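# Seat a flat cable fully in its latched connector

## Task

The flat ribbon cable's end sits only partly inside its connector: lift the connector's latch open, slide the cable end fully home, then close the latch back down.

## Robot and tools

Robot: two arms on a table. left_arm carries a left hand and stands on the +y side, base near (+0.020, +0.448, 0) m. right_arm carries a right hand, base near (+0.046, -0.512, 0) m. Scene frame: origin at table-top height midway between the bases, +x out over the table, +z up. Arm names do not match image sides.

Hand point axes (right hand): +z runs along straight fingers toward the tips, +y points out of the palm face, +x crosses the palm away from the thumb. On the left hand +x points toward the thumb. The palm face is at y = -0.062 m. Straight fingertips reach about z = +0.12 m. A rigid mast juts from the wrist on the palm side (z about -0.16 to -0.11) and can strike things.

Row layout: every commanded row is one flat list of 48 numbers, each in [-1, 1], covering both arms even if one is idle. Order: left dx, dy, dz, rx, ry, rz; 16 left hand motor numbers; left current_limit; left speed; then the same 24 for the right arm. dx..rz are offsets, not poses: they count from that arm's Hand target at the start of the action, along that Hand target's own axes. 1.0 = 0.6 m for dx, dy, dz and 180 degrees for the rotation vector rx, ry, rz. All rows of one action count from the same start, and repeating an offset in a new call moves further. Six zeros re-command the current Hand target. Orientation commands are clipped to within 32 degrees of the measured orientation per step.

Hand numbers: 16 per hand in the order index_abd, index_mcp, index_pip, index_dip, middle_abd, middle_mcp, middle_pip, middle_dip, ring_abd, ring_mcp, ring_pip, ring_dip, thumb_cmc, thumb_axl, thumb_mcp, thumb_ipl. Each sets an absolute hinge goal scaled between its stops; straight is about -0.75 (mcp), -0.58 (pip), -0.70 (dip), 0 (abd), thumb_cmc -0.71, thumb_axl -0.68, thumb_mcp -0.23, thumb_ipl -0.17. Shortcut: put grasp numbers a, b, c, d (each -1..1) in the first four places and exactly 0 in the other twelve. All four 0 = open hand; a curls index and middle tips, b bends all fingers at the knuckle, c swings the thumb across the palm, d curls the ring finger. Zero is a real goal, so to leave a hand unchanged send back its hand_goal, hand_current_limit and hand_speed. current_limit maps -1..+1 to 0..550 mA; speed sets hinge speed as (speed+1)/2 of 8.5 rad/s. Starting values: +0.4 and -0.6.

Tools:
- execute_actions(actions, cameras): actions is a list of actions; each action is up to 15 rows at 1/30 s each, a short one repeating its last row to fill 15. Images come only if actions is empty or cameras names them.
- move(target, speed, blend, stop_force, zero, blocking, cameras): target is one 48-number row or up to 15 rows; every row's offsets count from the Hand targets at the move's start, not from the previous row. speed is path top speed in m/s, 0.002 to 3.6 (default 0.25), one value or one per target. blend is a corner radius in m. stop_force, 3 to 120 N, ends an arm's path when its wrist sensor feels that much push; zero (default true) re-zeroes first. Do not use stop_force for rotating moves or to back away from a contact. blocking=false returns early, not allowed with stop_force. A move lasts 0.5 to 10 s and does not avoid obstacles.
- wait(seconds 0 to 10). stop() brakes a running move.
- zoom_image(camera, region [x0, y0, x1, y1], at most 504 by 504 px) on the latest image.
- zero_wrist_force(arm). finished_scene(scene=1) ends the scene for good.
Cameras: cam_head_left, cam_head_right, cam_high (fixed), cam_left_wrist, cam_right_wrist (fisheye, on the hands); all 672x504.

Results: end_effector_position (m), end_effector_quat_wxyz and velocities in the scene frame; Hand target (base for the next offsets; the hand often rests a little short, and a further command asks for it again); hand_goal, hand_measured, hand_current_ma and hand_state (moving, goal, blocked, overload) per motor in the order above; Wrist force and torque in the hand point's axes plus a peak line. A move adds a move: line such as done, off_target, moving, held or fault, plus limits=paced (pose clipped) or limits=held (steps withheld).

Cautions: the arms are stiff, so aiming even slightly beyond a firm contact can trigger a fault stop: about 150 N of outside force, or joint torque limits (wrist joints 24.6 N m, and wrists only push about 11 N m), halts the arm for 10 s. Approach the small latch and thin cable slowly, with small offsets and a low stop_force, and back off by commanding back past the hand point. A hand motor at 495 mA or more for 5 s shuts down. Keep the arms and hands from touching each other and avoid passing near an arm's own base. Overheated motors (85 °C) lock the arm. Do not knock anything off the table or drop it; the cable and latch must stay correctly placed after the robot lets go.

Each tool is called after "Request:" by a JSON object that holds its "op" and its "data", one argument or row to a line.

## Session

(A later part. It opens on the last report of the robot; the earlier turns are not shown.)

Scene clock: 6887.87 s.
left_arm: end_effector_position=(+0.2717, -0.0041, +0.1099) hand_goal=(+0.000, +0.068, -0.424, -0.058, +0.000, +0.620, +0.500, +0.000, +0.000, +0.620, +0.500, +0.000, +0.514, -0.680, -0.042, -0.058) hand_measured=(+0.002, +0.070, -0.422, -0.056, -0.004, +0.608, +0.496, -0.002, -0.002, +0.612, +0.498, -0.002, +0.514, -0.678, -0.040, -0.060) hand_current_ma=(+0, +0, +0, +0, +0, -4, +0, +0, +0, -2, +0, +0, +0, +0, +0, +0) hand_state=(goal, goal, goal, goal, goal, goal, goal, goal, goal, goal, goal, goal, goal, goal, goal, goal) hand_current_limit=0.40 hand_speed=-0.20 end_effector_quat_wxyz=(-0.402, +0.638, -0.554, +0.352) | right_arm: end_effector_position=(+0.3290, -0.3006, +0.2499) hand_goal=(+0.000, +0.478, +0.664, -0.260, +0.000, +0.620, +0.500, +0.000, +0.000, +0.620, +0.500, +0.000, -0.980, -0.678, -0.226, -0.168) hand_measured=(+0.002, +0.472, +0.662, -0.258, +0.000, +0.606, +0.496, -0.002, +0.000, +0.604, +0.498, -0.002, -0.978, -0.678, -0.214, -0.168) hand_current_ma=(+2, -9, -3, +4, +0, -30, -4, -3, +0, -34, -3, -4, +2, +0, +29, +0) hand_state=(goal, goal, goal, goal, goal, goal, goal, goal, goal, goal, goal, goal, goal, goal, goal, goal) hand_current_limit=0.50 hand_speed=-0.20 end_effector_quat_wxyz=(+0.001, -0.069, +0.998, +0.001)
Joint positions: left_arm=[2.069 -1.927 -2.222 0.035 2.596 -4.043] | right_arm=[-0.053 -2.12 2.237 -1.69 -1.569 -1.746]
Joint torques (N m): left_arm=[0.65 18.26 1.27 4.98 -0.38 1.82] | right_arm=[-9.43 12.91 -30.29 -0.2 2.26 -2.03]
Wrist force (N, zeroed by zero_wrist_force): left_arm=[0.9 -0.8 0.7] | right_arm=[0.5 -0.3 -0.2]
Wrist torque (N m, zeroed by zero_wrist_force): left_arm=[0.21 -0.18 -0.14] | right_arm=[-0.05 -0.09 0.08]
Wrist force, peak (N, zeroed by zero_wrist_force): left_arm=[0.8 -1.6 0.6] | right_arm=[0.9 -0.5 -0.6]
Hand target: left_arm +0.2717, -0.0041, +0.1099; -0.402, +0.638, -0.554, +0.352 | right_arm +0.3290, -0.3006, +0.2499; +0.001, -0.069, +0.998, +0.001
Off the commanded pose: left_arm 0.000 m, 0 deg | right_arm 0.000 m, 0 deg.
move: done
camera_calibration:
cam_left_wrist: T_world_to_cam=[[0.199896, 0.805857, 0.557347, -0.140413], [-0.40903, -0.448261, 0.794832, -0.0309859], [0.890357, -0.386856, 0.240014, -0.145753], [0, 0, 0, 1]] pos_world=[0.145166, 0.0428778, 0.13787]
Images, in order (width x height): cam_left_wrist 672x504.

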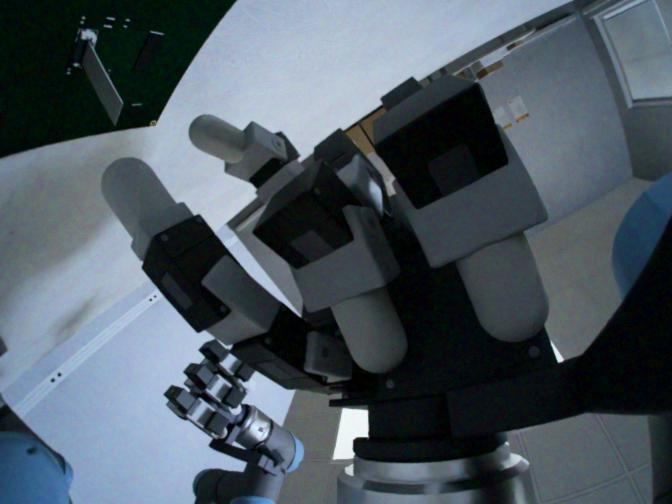

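Request:
{"op": "zoom_image", "data": {
  "camera": "cam_left_wrist",
  "region": [64, 20, 112, 68]
}}

Request:
{"op": "zoom_image", "data": {
  "camera": "cam_left_wrist",
  "region": [70, 24, 94, 48]
}}

Request:
{"op": "zoom_image", "data": {
  "camera": "cam_left_wrist",
  "region": [68, 40, 92, 64]
}}

Scaled by 10.500 from the camera's 672x504 image, which has a finer 960x720 frame.

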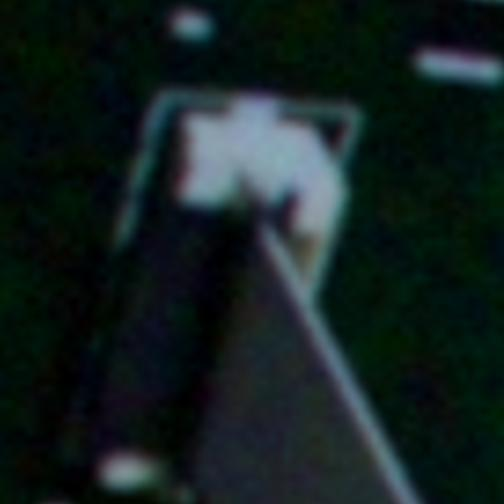

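Scaled by 21.000 from the camera's 672x504 image, which has a finer 960x720 frame.

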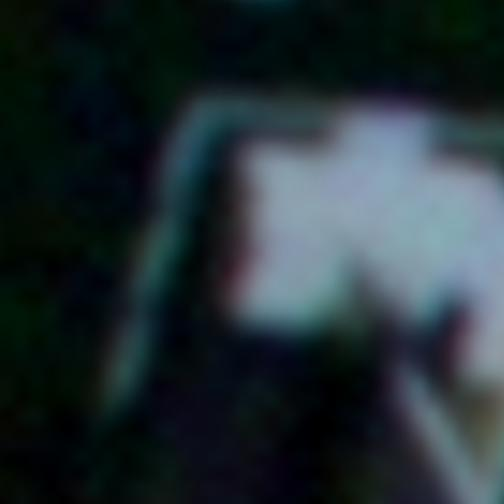

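Scaled by 21.000 from the camera's 672x504 image, which has a finer 960x720 frame.

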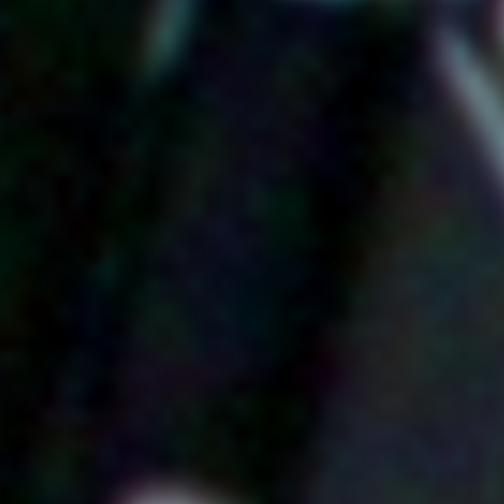

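Request:
{"op": "move", "data": {
  "target": [0,0.0843,0.0401,0,0,0,0,0.068,-0.423,-0.058,0,0.62,0.5,0.001,0,0.62,0.5,0.001,0.514,-0.68,-0.0425,-0.0575,0.4,-0.2,0,0,0,0,0,0,0,0.479,0.664,-0.26,0,0.62,0.5,0.001,0,0.62,0.5,0.001,-0.98,-0.678,-0.226,-0.168,0.5,-0.2],
  "speed": 0.04,
  "stop_force": 4,
  "cameras": ["cam_left_wrist"]
}}

Request:
{"op": "zoom_image", "data": {
  "camera": "cam_left_wrist",
  "region": [80, 60, 320, 260]
}}

Scene clock: 6917.90 s.
left_arm: end_effector_position=(+0.2718, -0.0042, +0.0554) hand_goal=(+0.000, +0.068, -0.424, -0.058, +0.000, +0.620, +0.500, +0.000, +0.000, +0.620, +0.500, +0.000, +0.514, -0.680, -0.042, -0.058) hand_measured=(+0.002, +0.070, -0.416, -0.052, -0.004, +0.608, +0.496, -0.002, -0.002, +0.612, +0.498, -0.002, +0.514, -0.678, -0.040, -0.060) hand_current_ma=(+0, +0, +2, +1, +0, -4, +0, +0, +0, -2, +0, +0, +0, +0, +0, +0) hand_state=(goal, goal, goal, goal, goal, goal, goal, goal, goal, goal, goal, goal, goal, goal, goal, goal) hand_current_limit=0.40 hand_speed=-0.20 end_effector_quat_wxyz=(-0.402, +0.638, -0.554, +0.352) | right_arm: end_effector_position=(+0.3290, -0.3006, +0.2499) hand_goal=(+0.000, +0.478, +0.664, -0.260, +0.000, +0.620, +0.500, +0.000, +0.000, +0.620, +0.500, +0.000, -0.980, -0.678, -0.226, -0.168) hand_measured=(+0.002, +0.472, +0.662, -0.258, +0.000, +0.606, +0.496, -0.002, +0.000, +0.604, +0.498, -0.002, -0.978, -0.678, -0.214, -0.168) hand_current_ma=(+2, -9, -3, +4, +0, -30, -4, -3, +0, -34, -3, -4, +2, +0, +29, +0) hand_state=(goal, goal, goal, goal, goal, goal, goal, goal, goal, goal, goal, goal, goal, goal, goal, goal) hand_current_limit=0.50 hand_speed=-0.20 end_effector_quat_wxyz=(+0.001, -0.069, +0.998, +0.001)
Joint positions: left_arm=[2.069 -2.071 -2.238 0.195 2.596 -4.043] | right_arm=[-0.053 -2.12 2.237 -1.69 -1.569 -1.746]
Joint torques (N m): left_arm=[-5.09 42.45 -1.02 0.76 1.86 -2.19] | right_arm=[-9.18 12.59 -30.13 -0.19 2.22 -1.93]
Wrist force (N, zeroed by zero_wrist_force): left_arm=[0.9 -1.0 0.4] | right_arm=[0.5 -0.7 -0.5]
Wrist torque (N m, zeroed by zero_wrist_force): left_arm=[0.21 -0.18 -0.08] | right_arm=[-0.07 -0.08 0.07]
Wrist force, peak (N, zeroed by zero_wrist_force): left_arm=[0.6 -5.3 0.1] | right_arm=[0.7 -0.6 -0.6]
Hand target: left_arm +0.2718, -0.0042, +0.0554; -0.402, +0.638, -0.554, +0.352 (not the last commanded pose) | right_arm +0.3290, -0.3006, +0.2499; +0.001, -0.069, +0.998, +0.001
Off the commanded pose: left_arm 0.002 m, 0 deg | right_arm 0.000 m, 0 deg.
move: contact (left_arm)
camera_calibration:
cam_left_wrist: T_world_to_cam=[[0.199712, 0.806048, 0.557137, -0.109785], [-0.40873, -0.448233, 0.795002, 0.0122636], [0.890536, -0.38649, 0.239938, -0.132761], [0, 0, 0, 1]] pos_world=[0.145166, 0.0426781, 0.0832702]
Images, in order (width x height): cam_left_wrist 672x504.

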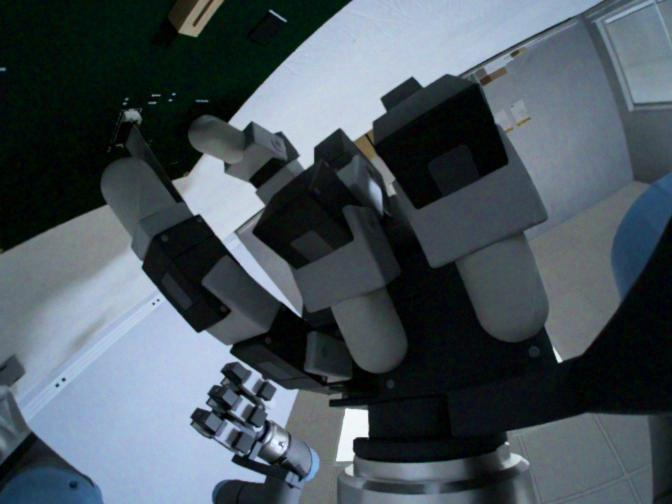

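Scaled by 2.100 from the camera's 672x504 image, which has a finer 960x720 frame.

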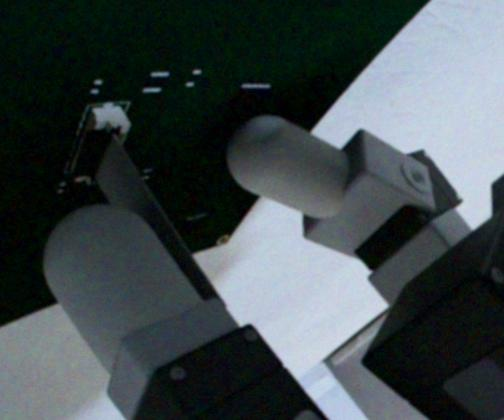

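Request:
{"op": "move", "data": {
  "target": [0,-0.0105,-0.005,0,0,0,0,0.068,-0.423,-0.058,0,0.62,0.5,0.001,0,0.62,0.5,0.001,0.514,-0.68,-0.0425,-0.0575,0.4,-0.2,0,0,0,0,0,0,0,0.479,0.664,-0.26,0,0.62,0.5,0.001,0,0.62,0.5,0.001,-0.98,-0.678,-0.226,-0.168,0.5,-0.2],
  "speed": 0.05
}}

Request:
{"op": "move", "data": {
  "target": [0,0,0,0,0,0,0,0.28,-0.423,-0.058,0,0.62,0.5,0.001,0,0.62,0.5,0.001,0.514,-0.68,-0.0425,-0.0575,0.4,-0.8,0,0,0,0,0,0,0,0.479,0.664,-0.26,0,0.62,0.5,0.001,0,0.62,0.5,0.001,-0.98,-0.678,-0.226,-0.168,0.5,-0.2]
}}

Request:
{"op": "zero_wrist_force", "data": {
  "arm": "left_arm"
}}

Request:
{"op": "move", "data": {
  "target": [0,0,0,0,0,0,0,0.34,-0.423,-0.058,0,0.62,0.5,0.001,0,0.62,0.5,0.001,0.514,-0.68,-0.0425,-0.0575,0.4,-0.8,0,0,0,0,0,0,0,0.479,0.664,-0.26,0,0.62,0.5,0.001,0,0.62,0.5,0.001,-0.98,-0.678,-0.226,-0.168,0.5,-0.2],
  "cameras": ["cam_left_wrist"]
}}

Request:
{"op": "zoom_image", "data": {
  "camera": "cam_left_wrist",
  "region": [80, 60, 320, 260]
}}

Scene clock: 6929.13 s.
left_arm: end_effector_position=(+0.2718, -0.0042, +0.0623) hand_goal=(+0.000, +0.068, -0.424, -0.058, +0.000, +0.620, +0.500, +0.000, +0.000, +0.620, +0.500, +0.000, +0.514, -0.680, -0.042, -0.058) hand_measured=(+0.002, +0.070, -0.422, -0.056, -0.004, +0.608, +0.496, -0.002, -0.002, +0.612, +0.498, -0.002, +0.514, -0.678, -0.040, -0.060) hand_current_ma=(+0, +0, +0, +0, +0, -4, +0, +0, +0, -2, +0, +0, +0, +0, +0, +0) hand_state=(goal, goal, goal, goal, goal, goal, goal, goal, goal, goal, goal, goal, goal, goal, goal, goal) hand_current_limit=0.40 hand_speed=-0.20 end_effector_quat_wxyz=(-0.402, +0.638, -0.554, +0.352) | right_arm: end_effector_position=(+0.3290, -0.3006, +0.2499) hand_goal=(+0.000, +0.478, +0.664, -0.260, +0.000, +0.620, +0.500, +0.000, +0.000, +0.620, +0.500, +0.000, -0.980, -0.678, -0.226, -0.168) hand_measured=(+0.002, +0.472, +0.662, -0.258, +0.000, +0.606, +0.496, -0.002, +0.000, +0.604, +0.498, -0.002, -0.978, -0.678, -0.214, -0.168) hand_current_ma=(+2, -9, -3, +4, +0, -30, -4, -3, +0, -34, -3, -4, +2, +0, +29, +0) hand_state=(goal, goal, goal, goal, goal, goal, goal, goal, goal, goal, goal, goal, goal, goal, goal, goal) hand_current_limit=0.50 hand_speed=-0.20 end_effector_quat_wxyz=(+0.001, -0.069, +0.998, +0.001)
Joint positions: left_arm=[2.069 -2.052 -2.238 0.175 2.596 -4.043] | right_arm=[-0.053 -2.12 2.237 -1.69 -1.569 -1.746]
Joint torques (N m): left_arm=[-3.72 42.44 21.51 0.52 0.12 0.67] | right_arm=[-9.18 12.2 -29.96 -0.19 2.26 -1.96]
Wrist force (N, zeroed by zero_wrist_force): left_arm=[0.9 -1.0 0.8] | right_arm=[0.5 -0.5 -0.1]
Wrist torque (N m, zeroed by zero_wrist_force): left_arm=[0.18 -0.17 -0.07] | right_arm=[-0.08 -0.09 0.08]
Wrist force, peak (N, zeroed by zero_wrist_force): left_arm=[1.0 -1.3 0.6] | right_arm=[0.8 -0.5 -0.7]
Hand target: left_arm +0.2718, -0.0042, +0.0624; -0.402, +0.638, -0.554, +0.352 | right_arm +0.3290, -0.3006, +0.2499; +0.001, -0.069, +0.998, +0.001
Off the commanded pose: left_arm 0.000 m, 0 deg | right_arm 0.000 m, 0 deg.
move: done

Scene clock: 6929.70 s.
left_arm: end_effector_position=(+0.2718, -0.0042, +0.0624) hand_goal=(+0.000, +0.280, -0.424, -0.058, +0.000, +0.620, +0.500, +0.000, +0.000, +0.620, +0.500, +0.000, +0.514, -0.680, -0.042, -0.058) hand_measured=(+0.002, +0.276, -0.422, -0.056, -0.004, +0.608, +0.496, -0.002, -0.002, +0.612, +0.498, -0.002, +0.514, -0.678, -0.040, -0.060) hand_current_ma=(+0, -1, +0, +0, +0, -4, +0, +0, +0, -2, +0, +0, +0, +0, +0, +0) hand_state=(goal, goal, goal, goal, goal, goal, goal, goal, goal, goal, goal, goal, goal, goal, goal, goal) hand_current_limit=0.40 hand_speed=-0.80 end_effector_quat_wxyz=(-0.402, +0.638, -0.554, +0.352) | right_arm: end_effector_position=(+0.3290, -0.3006, +0.2499) hand_goal=(+0.000, +0.478, +0.664, -0.260, +0.000, +0.620, +0.500, +0.000, +0.000, +0.620, +0.500, +0.000, -0.980, -0.678, -0.226, -0.168) hand_measured=(+0.002, +0.472, +0.662, -0.258, +0.000, +0.606, +0.496, -0.002, +0.000, +0.604, +0.498, -0.002, -0.978, -0.678, -0.214, -0.168) hand_current_ma=(+2, -9, -3, +4, +0, -30, -4, -3, +0, -34, -3, -4, +2, +0, +29, +0) hand_state=(goal, goal, goal, goal, goal, goal, goal, goal, goal, goal, goal, goal, goal, goal, goal, goal) hand_current_limit=0.50 hand_speed=-0.20 end_effector_quat_wxyz=(+0.001, -0.069, +0.998, +0.001)
Joint positions: left_arm=[2.069 -2.052 -2.238 0.175 2.596 -4.043] | right_arm=[-0.053 -2.12 2.237 -1.69 -1.569 -1.746]
Joint torques (N m): left_arm=[-3.59 41.43 23.3 0.55 -0.01 -2.31] | right_arm=[-9.24 13.11 -29.92 -0.23 2.2 -1.82]
Wrist force (N, zeroed by zero_wrist_force): left_arm=[1.0 -0.9 0.8] | right_arm=[0.6 -0.2 -0.2]
Wrist torque (N m, zeroed by zero_wrist_force): left_arm=[0.21 -0.19 -0.06] | right_arm=[-0.04 -0.10 0.10]
Wrist force, peak (N, zeroed by zero_wrist_force): left_arm=[1.0 -1.0 0.8] | right_arm=[0.9 -0.3 -0.3]
Hand target: left_arm +0.2718, -0.0042, +0.0624; -0.402, +0.638, -0.554, +0.352 | right_arm +0.3290, -0.3006, +0.2499; +0.001, -0.069, +0.998, +0.001
Off the commanded pose: left_arm 0.000 m, 0 deg | right_arm 0.000 m, 0 deg.
move: done

Wrist force sensor zeroed.

Scene clock: 6930.20 s.
left_arm: end_effector_position=(+0.2718, -0.0042, +0.0624) hand_goal=(+0.000, +0.340, -0.424, -0.058, +0.000, +0.620, +0.500, +0.000, +0.000, +0.620, +0.500, +0.000, +0.514, -0.680, -0.042, -0.058) hand_measured=(+0.002, +0.330, -0.422, -0.056, -0.004, +0.608, +0.496, -0.002, -0.002, +0.612, +0.498, -0.002, +0.514, -0.678, -0.040, -0.060) hand_current_ma=(+0, -3, +0, +0, +0, -4, +0, +0, +0, -2, +0, +0, +0, +0, +0, +0) hand_state=(goal, goal, goal, goal, goal, goal, goal, goal, goal, goal, goal, goal, goal, goal, goal, goal) hand_current_limit=0.40 hand_speed=-0.80 end_effector_quat_wxyz=(-0.402, +0.638, -0.554, +0.352) | right_arm: end_effector_position=(+0.3290, -0.3006, +0.2499) hand_goal=(+0.000, +0.478, +0.664, -0.260, +0.000, +0.620, +0.500, +0.000, +0.000, +0.620, +0.500, +0.000, -0.980, -0.678, -0.226, -0.168) hand_measured=(+0.002, +0.472, +0.662, -0.258, +0.000, +0.606, +0.496, -0.002, +0.000, +0.604, +0.498, -0.002, -0.978, -0.678, -0.214, -0.168) hand_current_ma=(+2, -9, -3, +4, +0, -30, -4, -3, +0, -34, -3, -4, +2, +0, +29, +0) hand_state=(goal, goal, goal, goal, goal, goal, goal, goal, goal, goal, goal, goal, goal, goal, goal, goal) hand_current_limit=0.50 hand_speed=-0.20 end_effector_quat_wxyz=(+0.001, -0.069, +0.998, +0.001)
Joint positions: left_arm=[2.069 -2.052 -2.238 0.175 2.596 -4.043] | right_arm=[-0.053 -2.12 2.237 -1.69 -1.569 -1.746]
Joint torques (N m): left_arm=[-4.15 41.08 20.61 0.47 -0.35 -2.22] | right_arm=[-9.09 12.82 -29.71 -0.27 2.18 -1.89]
Wrist force (N, zeroed by zero_wrist_force): left_arm=[-0.3 0.0 -0.1] | right_arm=[0.5 -0.2 -0.4]
Wrist torque (N m, zeroed by zero_wrist_force): left_arm=[0.02 0.03 -0.03] | right_arm=[-0.02 -0.09 0.09]
Wrist force, peak (N, zeroed by zero_wrist_force): left_arm=[-0.3 0.0 -0.1] | right_arm=[0.6 -0.7 -0.3]
Hand target: left_arm +0.2718, -0.0042, +0.0624; -0.402, +0.638, -0.554, +0.352 | right_arm +0.3290, -0.3006, +0.2499; +0.001, -0.069, +0.998, +0.001
Off the commanded pose: left_arm 0.000 m, 0 deg | right_arm 0.000 m, 0 deg.
move: done
camera_calibration:
cam_left_wrist: T_world_to_cam=[[0.199712, 0.806048, 0.557137, -0.113766], [-0.40873, -0.448233, 0.795002, 0.0067434], [0.890536, -0.38649, 0.239938, -0.134402], [0, 0, 0, 1]] pos_world=[0.145166, 0.0427781, 0.0902702]
Images, in order (width x height): cam_left_wrist 672x504.

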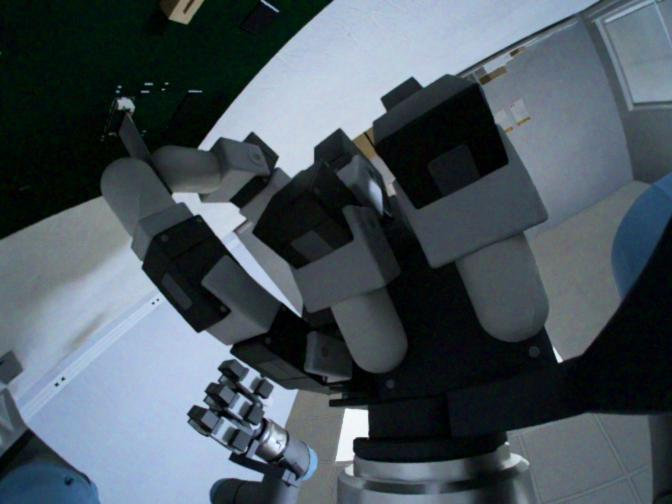

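Scaled by 2.100 from the camera's 672x504 image, which has a finer 960x720 frame.

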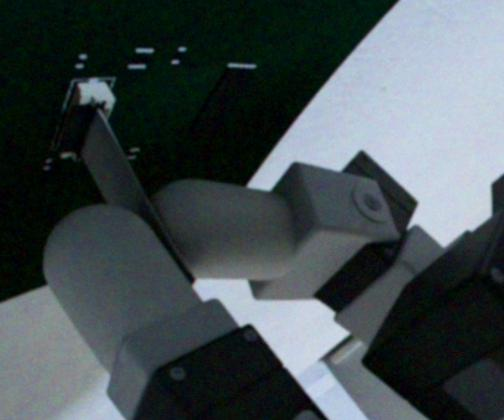

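Request:
{"op": "move", "data": {
  "target": [0,0,0,0,0,0,0,0.37,-0.423,-0.058,0,0.62,0.5,0.001,0,0.62,0.5,0.001,0.514,-0.68,-0.0425,-0.0575,0.4,-0.8,0,0,0,0,0,0,0,0.479,0.664,-0.26,0,0.62,0.5,0.001,0,0.62,0.5,0.001,-0.98,-0.678,-0.226,-0.168,0.5,-0.2]
}}

Request:
{"op": "move", "data": {
  "target": [0,0,0,0,0,0,0,0.40,-0.423,-0.058,0,0.62,0.5,0.001,0,0.62,0.5,0.001,0.514,-0.68,-0.0425,-0.0575,0.4,-0.8,0,0,0,0,0,0,0,0.479,0.664,-0.26,0,0.62,0.5,0.001,0,0.62,0.5,0.001,-0.98,-0.678,-0.226,-0.168,0.5,-0.2]
}}

Request:
{"op": "wait", "data": {
  "seconds": 0.5,
  "cameras": ["cam_left_wrist"]
}}

Request:
{"op": "zoom_image", "data": {
  "camera": "cam_left_wrist",
  "region": [80, 60, 320, 260]
}}

Scene clock: 6936.10 s.
left_arm: end_effector_position=(+0.2718, -0.0042, +0.0624) hand_goal=(+0.000, +0.370, -0.424, -0.058, +0.000, +0.620, +0.500, +0.000, +0.000, +0.620, +0.500, +0.000, +0.514, -0.680, -0.042, -0.058) hand_measured=(+0.002, +0.342, -0.430, -0.060, -0.004, +0.608, +0.496, -0.002, -0.002, +0.612, +0.498, -0.002, +0.514, -0.678, -0.044, -0.060) hand_current_ma=(+0, -19, -1, +0, +0, -4, +0, +0, +0, -2, +0, +0, +0, +0, +0, +0) hand_state=(goal, blocked, goal, goal, goal, goal, goal, goal, goal, goal, goal, goal, goal, goal, goal, goal) hand_current_limit=0.40 hand_speed=-0.80 end_effector_quat_wxyz=(-0.402, +0.638, -0.554, +0.352) | right_arm: end_effector_position=(+0.3290, -0.3006, +0.2499) hand_goal=(+0.000, +0.478, +0.664, -0.260, +0.000, +0.620, +0.500, +0.000, +0.000, +0.620, +0.500, +0.000, -0.980, -0.678, -0.226, -0.168) hand_measured=(+0.002, +0.472, +0.662, -0.258, +0.000, +0.606, +0.496, -0.002, +0.000, +0.604, +0.498, -0.002, -0.978, -0.678, -0.214, -0.168) hand_current_ma=(+2, -9, -3, +4, +0, -30, -4, -3, +0, -34, -3, -4, +2, +0, +29, +0) hand_state=(goal, goal, goal, goal, goal, goal, goal, goal, goal, goal, goal, goal, goal, goal, goal, goal) hand_current_limit=0.50 hand_speed=-0.20 end_effector_quat_wxyz=(+0.001, -0.069, +0.998, +0.001)
Joint positions: left_arm=[2.069 -2.052 -2.238 0.175 2.596 -4.043] | right_arm=[-0.053 -2.12 2.237 -1.69 -1.569 -1.746]
Joint torques (N m): left_arm=[-4.41 41.65 22.28 0.93 -0.75 -2.1] | right_arm=[-8.57 12.64 -30.05 -0.16 2.15 -1.9]
Wrist force (N, zeroed by zero_wrist_force): left_arm=[-0.1 0.4 0.3] | right_arm=[0.6 -0.3 -0.4]
Wrist torque (N m, zeroed by zero_wrist_force): left_arm=[0.04 0.01 0.00] | right_arm=[-0.03 -0.10 0.09]
Wrist force, peak (N, zeroed by zero_wrist_force): left_arm=[-0.2 0.5 0.3] | right_arm=[0.6 -0.8 -0.5]
Hand target: left_arm +0.2718, -0.0042, +0.0624; -0.402, +0.638, -0.554, +0.352 | right_arm +0.3290, -0.3006, +0.2499; +0.001, -0.069, +0.998, +0.001
Off the commanded pose: left_arm 0.000 m, 0 deg | right_arm 0.000 m, 0 deg.
move: done

Scene clock: 6936.60 s.
left_arm: end_effector_position=(+0.2718, -0.0042, +0.0624) hand_goal=(+0.000, +0.400, -0.424, -0.058, +0.000, +0.620, +0.500, +0.000, +0.000, +0.620, +0.500, +0.000, +0.514, -0.680, -0.042, -0.058) hand_measured=(+0.002, +0.354, -0.436, -0.062, -0.004, +0.608, +0.496, -0.002, -0.002, +0.612, +0.498, -0.002, +0.514, -0.678, -0.046, -0.060) hand_current_ma=(+0, -49, -4, -1, +0, -4, +0, +0, +0, -2, +0, +0, +0, +0, -1, +0) hand_state=(goal, blocked, goal, goal, goal, goal, goal, goal, goal, goal, goal, goal, goal, goal, goal, goal) hand_current_limit=0.40 hand_speed=-0.80 end_effector_quat_wxyz=(-0.402, +0.638, -0.554, +0.352) | right_arm: end_effector_position=(+0.3290, -0.3006, +0.2499) hand_goal=(+0.000, +0.478, +0.664, -0.260, +0.000, +0.620, +0.500, +0.000, +0.000, +0.620, +0.500, +0.000, -0.980, -0.678, -0.226, -0.168) hand_measured=(+0.002, +0.472, +0.662, -0.258, +0.000, +0.606, +0.496, -0.002, +0.000, +0.604, +0.498, -0.002, -0.978, -0.678, -0.214, -0.168) hand_current_ma=(+2, -9, -3, +4, +0, -30, -4, -3, +0, -34, -3, -4, +2, +0, +29, +0) hand_state=(goal, goal, goal, goal, goal, goal, goal, goal, goal, goal, goal, goal, goal, goal, goal, goal) hand_current_limit=0.50 hand_speed=-0.20 end_effector_quat_wxyz=(+0.001, -0.069, +0.998, +0.001)
Joint positions: left_arm=[2.069 -2.052 -2.238 0.175 2.596 -4.043] | right_arm=[-0.053 -2.12 2.237 -1.69 -1.569 -1.746]
Joint torques (N m): left_arm=[-3.71 42.09 22.2 1.12 -0.6 -2.22] | right_arm=[-8.79 12.73 -29.9 -0.17 2.2 -1.9]
Wrist force (N, zeroed by zero_wrist_force): left_arm=[-0.3 0.1 0.0] | right_arm=[0.4 -0.6 -0.3]
Wrist torque (N m, zeroed by zero_wrist_force): left_arm=[0.03 0.03 -0.02] | right_arm=[-0.07 -0.08 0.06]
Wrist force, peak (N, zeroed by zero_wrist_force): left_arm=[-0.2 0.3 0.4] | right_arm=[1.0 -0.6 -0.5]
Hand target: left_arm +0.2718, -0.0042, +0.0624; -0.402, +0.638, -0.554, +0.352 | right_arm +0.3290, -0.3006, +0.2499; +0.001, -0.069, +0.998, +0.001
Off the commanded pose: left_arm 0.000 m, 0 deg | right_arm 0.000 m, 0 deg.
move: done

Scene clock: 6937.10 s.
left_arm: end_effector_position=(+0.2718, -0.0042, +0.0624) hand_goal=(+0.000, +0.400, -0.424, -0.058, +0.000, +0.620, +0.500, +0.000, +0.000, +0.620, +0.500, +0.000, +0.514, -0.680, -0.042, -0.058) hand_measured=(+0.002, +0.354, -0.436, -0.062, -0.004, +0.608, +0.496, -0.002, -0.002, +0.612, +0.498, -0.002, +0.514, -0.678, -0.046, -0.060) hand_current_ma=(+0, -49, -4, -1, +0, -4, +0, +0, +0, -2, +0, +0, +0, +0, -1, +0) hand_state=(goal, blocked, goal, goal, goal, goal, goal, goal, goal, goal, goal, goal, goal, goal, goal, goal) hand_current_limit=0.40 hand_speed=-0.80 end_effector_quat_wxyz=(-0.402, +0.638, -0.554, +0.352) | right_arm: end_effector_position=(+0.3290, -0.3006, +0.2499) hand_goal=(+0.000, +0.478, +0.664, -0.260, +0.000, +0.620, +0.500, +0.000, +0.000, +0.620, +0.500, +0.000, -0.980, -0.678, -0.226, -0.168) hand_measured=(+0.002, +0.472, +0.662, -0.258, +0.000, +0.606, +0.496, -0.002, +0.000, +0.604, +0.498, -0.002, -0.978, -0.678, -0.214, -0.168) hand_current_ma=(+2, -9, -3, +4, +0, -30, -4, -3, +0, -34, -3, -4, +2, +0, +29, +0) hand_state=(goal, goal, goal, goal, goal, goal, goal, goal, goal, goal, goal, goal, goal, goal, goal, goal) hand_current_limit=0.50 hand_speed=-0.20 end_effector_quat_wxyz=(+0.001, -0.069, +0.998, +0.001)
Joint positions: left_arm=[2.069 -2.052 -2.238 0.175 2.596 -4.043] | right_arm=[-0.053 -2.12 2.237 -1.69 -1.569 -1.746]
Joint torques (N m): left_arm=[-5.28 42.19 21.15 1.41 -0.83 -2.32] | right_arm=[-9.12 12.32 -29.81 -0.26 2.25 -1.79]
Wrist force (N, zeroed by zero_wrist_force): left_arm=[-0.2 0.1 0.1] | right_arm=[0.4 -0.3 0.0]
Wrist torque (N m, zeroed by zero_wrist_force): left_arm=[0.02 0.02 -0.01] | right_arm=[-0.06 -0.09 0.07]
Wrist force, peak (N, zeroed by zero_wrist_force): left_arm=[-0.2 0.1 0.3] | right_arm=[0.7 -0.4 -0.6]
Hand target: left_arm +0.2718, -0.0042, +0.0624; -0.402, +0.638, -0.554, +0.352 | right_arm +0.3290, -0.3006, +0.2499; +0.001, -0.069, +0.998, +0.001
Off the commanded pose: left_arm 0.000 m, 0 deg | right_arm 0.000 m, 0 deg.
wait: 0.50 s; at rest by 0.17 s
camera_calibration:
cam_left_wrist: T_world_to_cam=[[0.199712, 0.806048, 0.557137, -0.113766], [-0.40873, -0.448233, 0.795002, 0.0067434], [0.890536, -0.38649, 0.239938, -0.134402], [0, 0, 0, 1]] pos_world=[0.145166, 0.0427781, 0.0902702]
Images, in order (width x height): cam_left_wrist 672x504.

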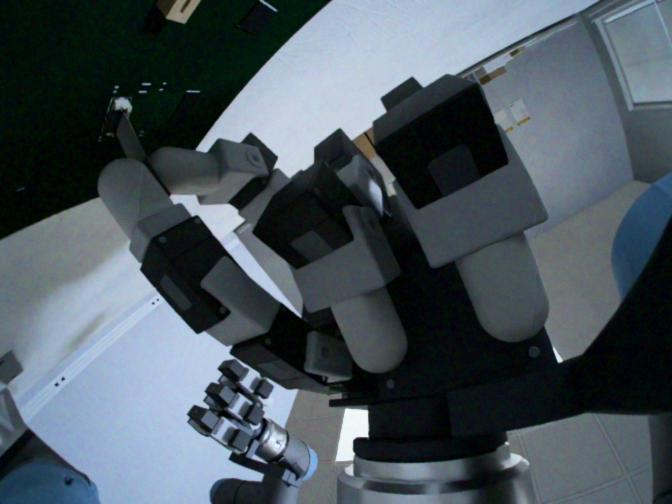

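Scaled by 2.100 from the camera's 672x504 image, which has a finer 960x720 frame.

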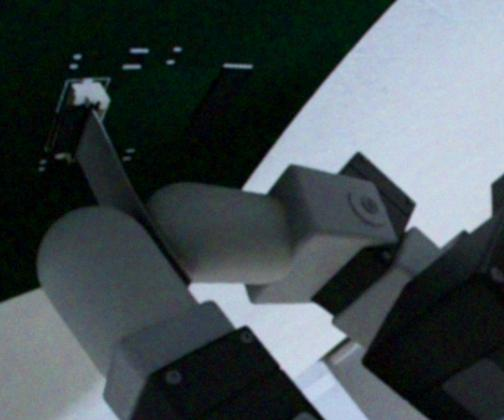

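Request:
{"op": "move", "data": {
  "target": [0,-0.0015,-0.00072,0,0,0,0,0.40,-0.423,-0.058,0,0.62,0.5,0.001,0,0.62,0.5,0.001,0.514,-0.68,-0.0425,-0.0575,0.4,-0.8,0,0,0,0,0,0,0,0.479,0.664,-0.26,0,0.62,0.5,0.001,0,0.62,0.5,0.001,-0.98,-0.678,-0.226,-0.168,0.5,-0.2],
  "speed": 0.01
}}

Request:
{"op": "move", "data": {
  "target": [0,-0.0015,-0.00072,0,0,0,0,0.40,-0.423,-0.058,0,0.62,0.5,0.001,0,0.62,0.5,0.001,0.514,-0.68,-0.0425,-0.0575,0.4,-0.8,0,0,0,0,0,0,0,0.479,0.664,-0.26,0,0.62,0.5,0.001,0,0.62,0.5,0.001,-0.98,-0.678,-0.226,-0.168,0.5,-0.2],
  "speed": 0.01,
  "cameras": ["cam_left_wrist", "cam_head_left"]
}}

Scene clock: 6961.90 s.
left_arm: end_effector_position=(+0.2718, -0.0042, +0.0633) hand_goal=(+0.000, +0.400, -0.424, -0.058, +0.000, +0.620, +0.500, +0.000, +0.000, +0.620, +0.500, +0.000, +0.514, -0.680, -0.042, -0.058) hand_measured=(+0.002, +0.356, -0.436, -0.062, -0.004, +0.608, +0.496, -0.002, -0.002, +0.612, +0.498, -0.002, +0.514, -0.678, -0.048, -0.060) hand_current_ma=(+0, -45, -4, -1, +0, -4, +0, +0, +0, -2, +0, +0, +0, +0, -2, +0) hand_state=(goal, blocked, goal, goal, goal, goal, goal, goal, goal, goal, goal, goal, goal, goal, goal, goal) hand_current_limit=0.40 hand_speed=-0.80 end_effector_quat_wxyz=(-0.402, +0.638, -0.554, +0.352) | right_arm: end_effector_position=(+0.3290, -0.3006, +0.2499) hand_goal=(+0.000, +0.478, +0.664, -0.260, +0.000, +0.620, +0.500, +0.000, +0.000, +0.620, +0.500, +0.000, -0.980, -0.678, -0.226, -0.168) hand_measured=(+0.002, +0.472, +0.662, -0.258, +0.000, +0.606, +0.496, -0.002, +0.000, +0.604, +0.498, -0.002, -0.978, -0.678, -0.214, -0.168) hand_current_ma=(+2, -9, -3, +4, +0, -30, -4, -3, +0, -34, -3, -4, +2, +0, +29, +0) hand_state=(goal, goal, goal, goal, goal, goal, goal, goal, goal, goal, goal, goal, goal, goal, goal, goal) hand_current_limit=0.50 hand_speed=-0.20 end_effector_quat_wxyz=(+0.001, -0.069, +0.998, +0.001)
Joint positions: left_arm=[2.069 -2.05 -2.238 0.172 2.596 -4.043] | right_arm=[-0.053 -2.12 2.237 -1.69 -1.569 -1.746]
Joint torques (N m): left_arm=[-5.36 43.68 22.27 0.78 -0.62 -1.69] | right_arm=[-8.23 12.95 -29.53 -0.23 2.12 -1.81]
Wrist force (N, zeroed by zero_wrist_force): left_arm=[-0.3 0.9 0.5] | right_arm=[0.3 -0.5 -0.4]
Wrist torque (N m, zeroed by zero_wrist_force): left_arm=[0.07 0.02 -0.01] | right_arm=[-0.06 -0.06 0.06]
Wrist force, peak (N, zeroed by zero_wrist_force): left_arm=[-0.1 1.0 0.5] | right_arm=[0.7 -0.5 -0.6]
Hand target: left_arm +0.2718, -0.0042, +0.0634; -0.402, +0.638, -0.554, +0.352 | right_arm +0.3290, -0.3006, +0.2499; +0.001, -0.069, +0.998, +0.001
Off the commanded pose: left_arm 0.000 m, 0 deg | right_arm 0.000 m, 0 deg.
move: done

Scene clock: 6962.60 s.
left_arm: end_effector_position=(+0.2718, -0.0042, +0.0643) hand_goal=(+0.000, +0.400, -0.424, -0.058, +0.000, +0.620, +0.500, +0.000, +0.000, +0.620, +0.500, +0.000, +0.514, -0.680, -0.042, -0.058) hand_measured=(+0.002, +0.356, -0.436, -0.062, -0.004, +0.608, +0.496, -0.002, -0.002, +0.612, +0.498, -0.002, +0.514, -0.678, -0.048, -0.060) hand_current_ma=(+0, -45, -4, -1, +0, -4, +0, +0, +0, -2, +0, +0, +0, +0, -2, +0) hand_state=(goal, blocked, goal, goal, goal, goal, goal, goal, goal, goal, goal, goal, goal, goal, goal, goal) hand_current_limit=0.40 hand_speed=-0.80 end_effector_quat_wxyz=(-0.402, +0.638, -0.554, +0.352) | right_arm: end_effector_position=(+0.3290, -0.3006, +0.2499) hand_goal=(+0.000, +0.478, +0.664, -0.260, +0.000, +0.620, +0.500, +0.000, +0.000, +0.620, +0.500, +0.000, -0.980, -0.678, -0.226, -0.168) hand_measured=(+0.002, +0.472, +0.662, -0.258, +0.000, +0.606, +0.496, -0.002, +0.000, +0.604, +0.498, -0.002, -0.978, -0.678, -0.214, -0.168) hand_current_ma=(+2, -9, -3, +4, +0, -30, -4, -3, +0, -34, -3, -4, +2, +0, +29, +0) hand_state=(goal, goal, goal, goal, goal, goal, goal, goal, goal, goal, goal, goal, goal, goal, goal, goal) hand_current_limit=0.50 hand_speed=-0.20 end_effector_quat_wxyz=(+0.001, -0.069, +0.998, +0.001)
Joint positions: left_arm=[2.069 -2.047 -2.237 0.169 2.596 -4.043] | right_arm=[-0.053 -2.12 2.237 -1.69 -1.569 -1.746]
Joint torques (N m): left_arm=[-6.45 42.31 21.84 0.8 -0.14 -1.95] | right_arm=[-8.35 12.6 -29.84 -0.16 2.1 -1.75]
Wrist force (N, zeroed by zero_wrist_force): left_arm=[-0.2 0.9 0.5] | right_arm=[0.5 -0.3 -0.4]
Wrist torque (N m, zeroed by zero_wrist_force): left_arm=[0.07 0.02 0.00] | right_arm=[-0.03 -0.10 0.08]
Wrist force, peak (N, zeroed by zero_wrist_force): left_arm=[-0.2 0.9 0.6] | right_arm=[0.6 -0.4 -0.6]
Hand target: left_arm +0.2718, -0.0042, +0.0644; -0.402, +0.638, -0.554, +0.352 | right_arm +0.3290, -0.3006, +0.2499; +0.001, -0.069, +0.998, +0.001
Off the commanded pose: left_arm 0.000 m, 0 deg | right_arm 0.000 m, 0 deg.
move: done
camera_calibration:
cam_left_wrist: T_world_to_cam=[[0.199712, 0.806048, 0.557137, -0.114824], [-0.40873, -0.448233, 0.795002, 0.0052329], [0.890536, -0.38649, 0.239938, -0.134858], [0, 0, 0, 1]] pos_world=[0.145166, 0.0427781, 0.0921702]
Images, in order (width x height): cam_head_left 672x504, cam_left_wrist 672x504.

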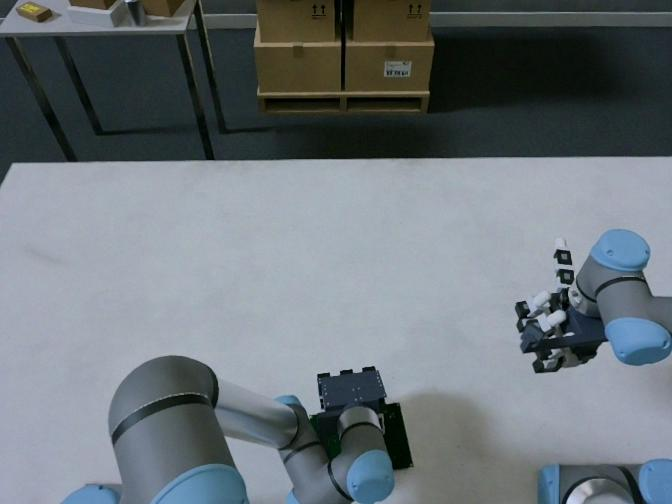

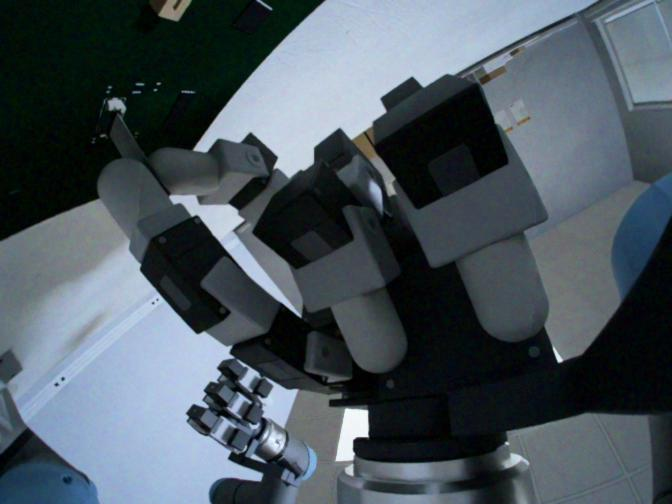

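Request:
{"op": "zoom_image", "data": {
  "camera": "cam_left_wrist",
  "region": [70, 70, 190, 160]
}}

Scaled by 4.200 from the camera's 672x504 image, which has a finer 960x720 frame.

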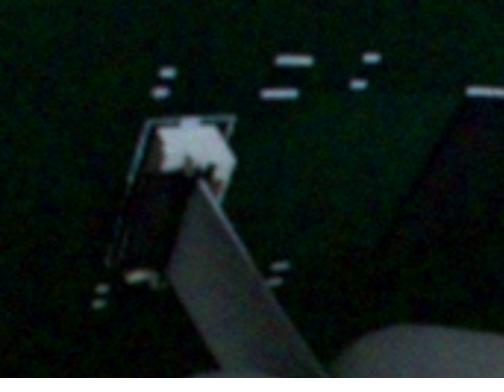

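Request:
{"op": "move", "data": {
  "target": [0,-0.0015,-0.00072,0,0,0,0,0.40,-0.423,-0.058,0,0.62,0.5,0.001,0,0.62,0.5,0.001,0.514,-0.68,-0.0425,-0.0575,0.4,-0.8,0,0,0,0,0,0,0,0.479,0.664,-0.26,0,0.62,0.5,0.001,0,0.62,0.5,0.001,-0.98,-0.678,-0.226,-0.168,0.5,-0.2],
  "speed": 0.01,
  "cameras": ["cam_left_wrist"]
}}

Request:
{"op": "zoom_image", "data": {
  "camera": "cam_left_wrist",
  "region": [70, 70, 190, 160]
}}

Scene clock: 6971.80 s.
left_arm: end_effector_position=(+0.2717, -0.0042, +0.0653) hand_goal=(+0.000, +0.400, -0.424, -0.058, +0.000, +0.620, +0.500, +0.000, +0.000, +0.620, +0.500, +0.000, +0.514, -0.680, -0.042, -0.058) hand_measured=(+0.002, +0.356, -0.436, -0.062, -0.004, +0.608, +0.496, -0.002, -0.002, +0.612, +0.498, -0.002, +0.514, -0.678, -0.048, -0.060) hand_current_ma=(+0, -45, -4, -1, +0, -4, +0, +0, +0, -2, +0, +0, +0, +0, -2, +0) hand_state=(goal, blocked, goal, goal, goal, goal, goal, goal, goal, goal, goal, goal, goal, goal, goal, goal) hand_current_limit=0.40 hand_speed=-0.80 end_effector_quat_wxyz=(-0.402, +0.638, -0.554, +0.352) | right_arm: end_effector_position=(+0.3290, -0.3006, +0.2499) hand_goal=(+0.000, +0.478, +0.664, -0.260, +0.000, +0.620, +0.500, +0.000, +0.000, +0.620, +0.500, +0.000, -0.980, -0.678, -0.226, -0.168) hand_measured=(+0.002, +0.472, +0.662, -0.258, +0.000, +0.606, +0.496, -0.002, +0.000, +0.604, +0.498, -0.002, -0.978, -0.678, -0.214, -0.168) hand_current_ma=(+2, -9, -3, +4, +0, -30, -4, -3, +0, -34, -3, -4, +2, +0, +29, +0) hand_state=(goal, goal, goal, goal, goal, goal, goal, goal, goal, goal, goal, goal, goal, goal, goal, goal) hand_current_limit=0.50 hand_speed=-0.20 end_effector_quat_wxyz=(+0.001, -0.069, +0.998, +0.001)
Joint positions: left_arm=[2.069 -2.044 -2.237 0.166 2.596 -4.043] | right_arm=[-0.053 -2.12 2.237 -1.69 -1.569 -1.746]
Joint torques (N m): left_arm=[-5.53 43.54 23.83 0.79 1.94 -2.24] | right_arm=[-8.48 12.34 -29.95 -0.2 2.13 -1.74]
Wrist force (N, zeroed by zero_wrist_force): left_arm=[-0.2 1.0 0.3] | right_arm=[0.6 -0.2 -0.2]
Wrist torque (N m, zeroed by zero_wrist_force): left_arm=[0.09 0.01 0.00] | right_arm=[-0.03 -0.10 0.10]
Wrist force, peak (N, zeroed by zero_wrist_force): left_arm=[-0.3 1.1 0.5] | right_arm=[1.0 -0.6 -0.2]
Hand target: left_arm +0.2717, -0.0042, +0.0654; -0.402, +0.638, -0.554, +0.352 | right_arm +0.3290, -0.3006, +0.2499; +0.001, -0.069, +0.998, +0.001
Off the commanded pose: left_arm 0.000 m, 0 deg | right_arm 0.000 m, 0 deg.
move: done
camera_calibration:
cam_left_wrist: T_world_to_cam=[[0.199712, 0.806048, 0.557137, -0.115381], [-0.40873, -0.448233, 0.795002, 0.0044379], [0.890536, -0.38649, 0.239938, -0.135098], [0, 0, 0, 1]] pos_world=[0.145166, 0.0427781, 0.0931702]
Images, in order (width x height): cam_left_wrist 672x504.

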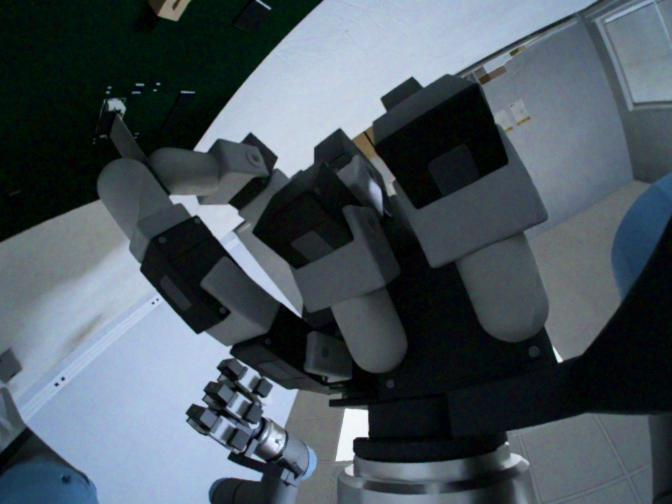

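Scaled by 4.200 from the camera's 672x504 image, which has a finer 960x720 frame.

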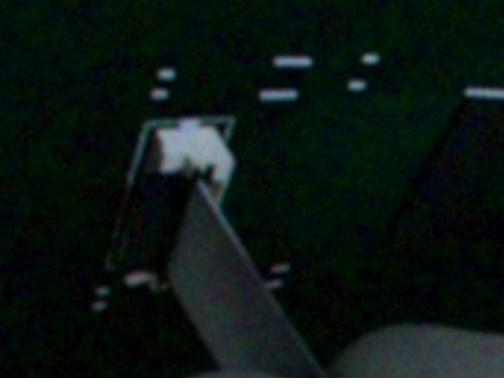

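Request:
{"op": "move", "data": {
  "target": [0,0.00828,0.00394,0,0,0,0,0.40,-0.423,-0.058,0,0.62,0.5,0.001,0,0.62,0.5,0.001,0.514,-0.68,-0.0425,-0.0575,0.4,-0.8,0,0,0,0,0,0,0,0.479,0.664,-0.26,0,0.62,0.5,0.001,0,0.62,0.5,0.001,-0.98,-0.678,-0.226,-0.168,0.5,-0.2],
  "speed": 0.004,
  "stop_force": 3,
  "zero": false,
  "cameras": ["cam_left_wrist"]
}}

Request:
{"op": "zoom_image", "data": {
  "camera": "cam_left_wrist",
  "region": [70, 70, 190, 160]
}}

Scene clock: 7002.10 s.
left_arm: end_effector_position=(+0.2718, -0.0042, +0.0599) hand_goal=(+0.000, +0.400, -0.424, -0.058, +0.000, +0.620, +0.500, +0.000, +0.000, +0.620, +0.500, +0.000, +0.514, -0.680, -0.042, -0.058) hand_measured=(+0.002, +0.370, -0.434, -0.058, -0.004, +0.608, +0.496, -0.002, -0.002, +0.612, +0.498, -0.002, +0.514, -0.678, -0.058, -0.064) hand_current_ma=(+0, -22, -3, +0, +0, -4, +0, +0, +0, -2, +0, +0, +0, +0, -10, -2) hand_state=(goal, blocked, goal, goal, goal, goal, goal, goal, goal, goal, goal, goal, goal, goal, goal, goal) hand_current_limit=0.40 hand_speed=-0.80 end_effector_quat_wxyz=(-0.402, +0.638, -0.554, +0.352) | right_arm: end_effector_position=(+0.3290, -0.3006, +0.2499) hand_goal=(+0.000, +0.478, +0.664, -0.260, +0.000, +0.620, +0.500, +0.000, +0.000, +0.620, +0.500, +0.000, -0.980, -0.678, -0.226, -0.168) hand_measured=(+0.002, +0.472, +0.662, -0.258, +0.000, +0.606, +0.496, -0.002, +0.000, +0.604, +0.498, -0.002, -0.978, -0.678, -0.214, -0.168) hand_current_ma=(+2, -9, -3, +4, +0, -30, -4, -3, +0, -34, -3, -4, +2, +0, +29, +0) hand_state=(goal, goal, goal, goal, goal, goal, goal, goal, goal, goal, goal, goal, goal, goal, goal, goal) hand_current_limit=0.50 hand_speed=-0.20 end_effector_quat_wxyz=(+0.001, -0.069, +0.998, +0.001)
Joint positions: left_arm=[2.069 -2.059 -2.238 0.182 2.596 -4.043] | right_arm=[-0.053 -2.12 2.237 -1.69 -1.569 -1.746]
Joint torques (N m): left_arm=[-7.14 19.83 -1.87 4.98 2.67 -0.33] | right_arm=[-7.88 12.34 -29.82 -0.26 2.16 -1.67]
Wrist force (N, zeroed by zero_wrist_force): left_arm=[-0.2 -2.0 -1.2] | right_arm=[0.6 -0.4 -0.4]
Wrist torque (N m, zeroed by zero_wrist_force): left_arm=[-0.14 0.04 -0.03] | right_arm=[-0.05 -0.10 0.08]
Wrist force, peak (N, zeroed by zero_wrist_force): left_arm=[-0.4 -2.3 -1.1] | right_arm=[0.6 -0.6 -0.8]
Hand target: left_arm +0.2718, -0.0042, +0.0599; -0.402, +0.638, -0.554, +0.352 | right_arm +0.3290, -0.3006, +0.2499; +0.001, -0.069, +0.998, +0.001
Off the commanded pose: left_arm 0.000 m, 0 deg | right_arm 0.000 m, 0 deg.
move: done
camera_calibration:
cam_left_wrist: T_world_to_cam=[[0.199712, 0.806048, 0.557137, -0.112292], [-0.40873, -0.448233, 0.795002, 0.00868609], [0.890536, -0.38649, 0.239938, -0.133841], [0, 0, 0, 1]] pos_world=[0.145166, 0.0426781, 0.0877702]
Images, in order (width x height): cam_left_wrist 672x504.

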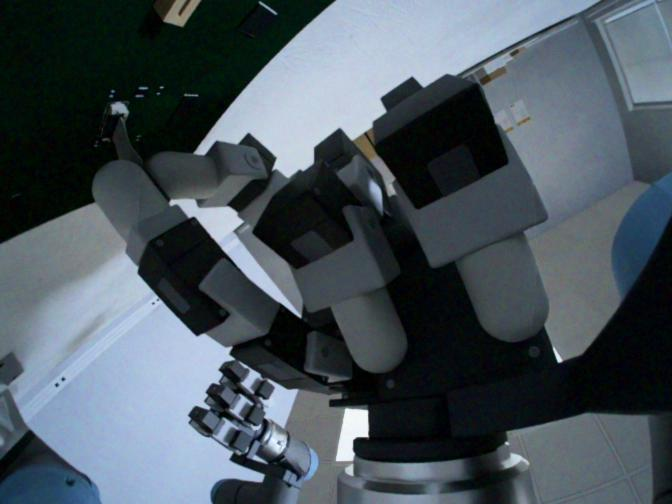

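Scaled by 4.200 from the camera's 672x504 image, which has a finer 960x720 frame.

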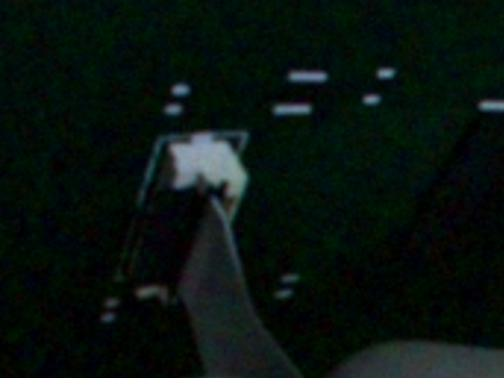

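Request:
{"op": "move", "data": {
  "target": [0,-0.00376,-0.00179,0,0,0,0,0.40,-0.423,-0.058,0,0.62,0.5,0.001,0,0.62,0.5,0.001,0.514,-0.68,-0.0425,-0.0575,0.4,-0.8,0,0,0,0,0,0,0,0.479,0.664,-0.26,0,0.62,0.5,0.001,0,0.62,0.5,0.001,-0.98,-0.678,-0.226,-0.168,0.5,-0.2],
  "speed": 0.01
}}

Request:
{"op": "move", "data": {
  "target": [0,0,0,0,0,0,0,0.28,-0.423,-0.058,0,0.62,0.5,0.001,0,0.62,0.5,0.001,0.514,-0.68,-0.0425,-0.0575,0.4,-0.8,0,0,0,0,0,0,0,0.479,0.664,-0.26,0,0.62,0.5,0.001,0,0.62,0.5,0.001,-0.98,-0.678,-0.226,-0.168,0.5,-0.2],
  "speed": 0.01,
  "cameras": ["cam_left_wrist"]
}}

Request:
{"op": "zoom_image", "data": {
  "camera": "cam_left_wrist",
  "region": [70, 70, 190, 160]
}}

Scene clock: 7047.03 s.
left_arm: end_effector_position=(+0.2717, -0.0041, +0.0622) hand_goal=(+0.000, +0.400, -0.424, -0.058, +0.000, +0.620, +0.500, +0.000, +0.000, +0.620, +0.500, +0.000, +0.514, -0.680, -0.042, -0.058) hand_measured=(+0.002, +0.370, -0.434, -0.058, -0.004, +0.608, +0.496, -0.002, -0.002, +0.612, +0.498, -0.002, +0.514, -0.678, -0.058, -0.064) hand_current_ma=(+0, -22, -3, +0, +0, -4, +0, +0, +0, -2, +0, +0, +0, +0, -10, -2) hand_state=(goal, blocked, goal, goal, goal, goal, goal, goal, goal, goal, goal, goal, goal, goal, goal, goal) hand_current_limit=0.40 hand_speed=-0.80 end_effector_quat_wxyz=(-0.402, +0.638, -0.554, +0.351) | right_arm: end_effector_position=(+0.3290, -0.3006, +0.2499) hand_goal=(+0.000, +0.478, +0.664, -0.260, +0.000, +0.620, +0.500, +0.000, +0.000, +0.620, +0.500, +0.000, -0.980, -0.678, -0.226, -0.168) hand_measured=(+0.002, +0.472, +0.662, -0.258, +0.000, +0.606, +0.496, -0.002, +0.000, +0.604, +0.498, -0.002, -0.978, -0.678, -0.214, -0.168) hand_current_ma=(+2, -9, -3, +4, +0, -30, -4, -3, +0, -34, -3, -4, +2, +0, +29, +0) hand_state=(goal, goal, goal, goal, goal, goal, goal, goal, goal, goal, goal, goal, goal, goal, goal, goal) hand_current_limit=0.50 hand_speed=-0.20 end_effector_quat_wxyz=(+0.001, -0.069, +0.998, +0.001)
Joint positions: left_arm=[2.069 -2.052 -2.238 0.175 2.596 -4.043] | right_arm=[-0.053 -2.12 2.237 -1.69 -1.569 -1.746]
Joint torques (N m): left_arm=[-3.04 40.6 22.52 1.06 1.76 1.29] | right_arm=[-7.64 12.56 -29.96 -0.22 2.06 -1.54]
Wrist force (N, zeroed by zero_wrist_force): left_arm=[-0.2 0.9 0.3] | right_arm=[0.6 -0.2 -0.3]
Wrist torque (N m, zeroed by zero_wrist_force): left_arm=[0.08 0.01 0.01] | right_arm=[-0.01 -0.10 0.08]
Wrist force, peak (N, zeroed by zero_wrist_force): left_arm=[-0.4 -2.4 -0.8] | right_arm=[0.7 -0.4 -0.5]
Hand target: left_arm +0.2718, -0.0042, +0.0624; -0.402, +0.638, -0.554, +0.352 | right_arm +0.3290, -0.3006, +0.2499; +0.001, -0.069, +0.998, +0.001
Off the commanded pose: left_arm 0.000 m, 0 deg | right_arm 0.000 m, 0 deg.
move: done

Scene clock: 7047.53 s.
left_arm: end_effector_position=(+0.2717, -0.0042, +0.0624) hand_goal=(+0.000, +0.280, -0.424, -0.058, +0.000, +0.620, +0.500, +0.000, +0.000, +0.620, +0.500, +0.000, +0.514, -0.680, -0.042, -0.058) hand_measured=(+0.002, +0.282, -0.430, -0.058, -0.004, +0.608, +0.496, -0.002, -0.002, +0.612, +0.498, -0.002, +0.514, -0.678, -0.044, -0.060) hand_current_ma=(+0, +0, -1, +0, +0, -4, +0, +0, +0, -2, +0, +0, +0, +0, +0, +0) hand_state=(goal, goal, goal, goal, goal, goal, goal, goal, goal, goal, goal, goal, goal, goal, goal, goal) hand_current_limit=0.40 hand_speed=-0.80 end_effector_quat_wxyz=(-0.402, +0.638, -0.554, +0.352) | right_arm: end_effector_position=(+0.3290, -0.3006, +0.2499) hand_goal=(+0.000, +0.478, +0.664, -0.260, +0.000, +0.620, +0.500, +0.000, +0.000, +0.620, +0.500, +0.000, -0.980, -0.678, -0.226, -0.168) hand_measured=(+0.002, +0.472, +0.662, -0.258, +0.000, +0.606, +0.496, -0.002, +0.000, +0.604, +0.498, -0.002, -0.978, -0.678, -0.214, -0.168) hand_current_ma=(+2, -9, -3, +4, +0, -30, -4, -3, +0, -34, -3, -4, +2, +0, +29, +0) hand_state=(goal, goal, goal, goal, goal, goal, goal, goal, goal, goal, goal, goal, goal, goal, goal, goal) hand_current_limit=0.50 hand_speed=-0.20 end_effector_quat_wxyz=(+0.001, -0.069, +0.998, +0.001)
Joint positions: left_arm=[2.069 -2.052 -2.238 0.175 2.596 -4.043] | right_arm=[-0.053 -2.12 2.237 -1.69 -1.569 -1.746]
Joint torques (N m): left_arm=[-4.07 41.04 21.98 0.49 1.61 -0.31] | right_arm=[-7.48 12.06 -29.72 -0.16 2.12 -1.63]
Wrist force (N, zeroed by zero_wrist_force): left_arm=[-0.1 -0.2 0.0] | right_arm=[0.7 -0.3 -0.3]
Wrist torque (N m, zeroed by zero_wrist_force): left_arm=[-0.02 0.01 0.01] | right_arm=[-0.04 -0.12 0.09]
Wrist force, peak (N, zeroed by zero_wrist_force): left_arm=[-0.3 0.9 0.3] | right_arm=[0.7 -0.6 -0.4]
Hand target: left_arm +0.2718, -0.0042, +0.0624; -0.402, +0.638, -0.554, +0.352 | right_arm +0.3290, -0.3006, +0.2499; +0.001, -0.069, +0.998, +0.001
Off the commanded pose: left_arm 0.000 m, 0 deg | right_arm 0.000 m, 0 deg.
move: done
camera_calibration:
cam_left_wrist: T_world_to_cam=[[0.199784, 0.806016, 0.557157, -0.113776], [-0.40877, -0.448216, 0.794991, 0.00674946], [0.890502, -0.386575, 0.239929, -0.134392], [0, 0, 0, 1]] pos_world=[0.145166, 0.0427781, 0.0902702]
Images, in order (width x height): cam_left_wrist 672x504.

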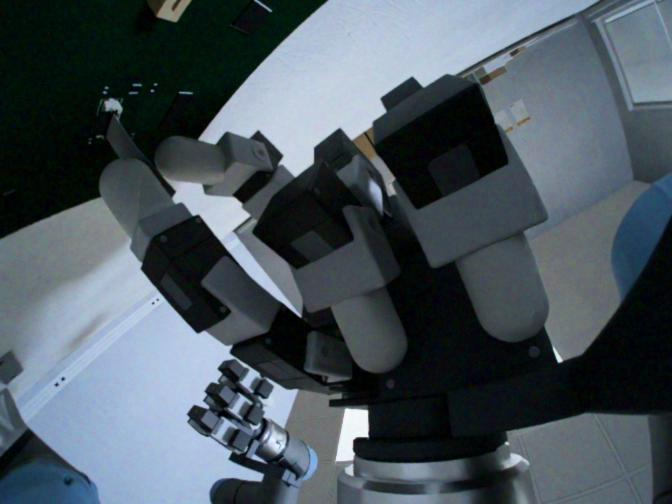

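Scaled by 4.200 from the camera's 672x504 image, which has a finer 960x720 frame.

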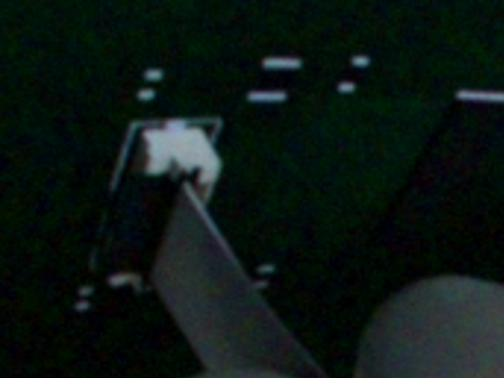

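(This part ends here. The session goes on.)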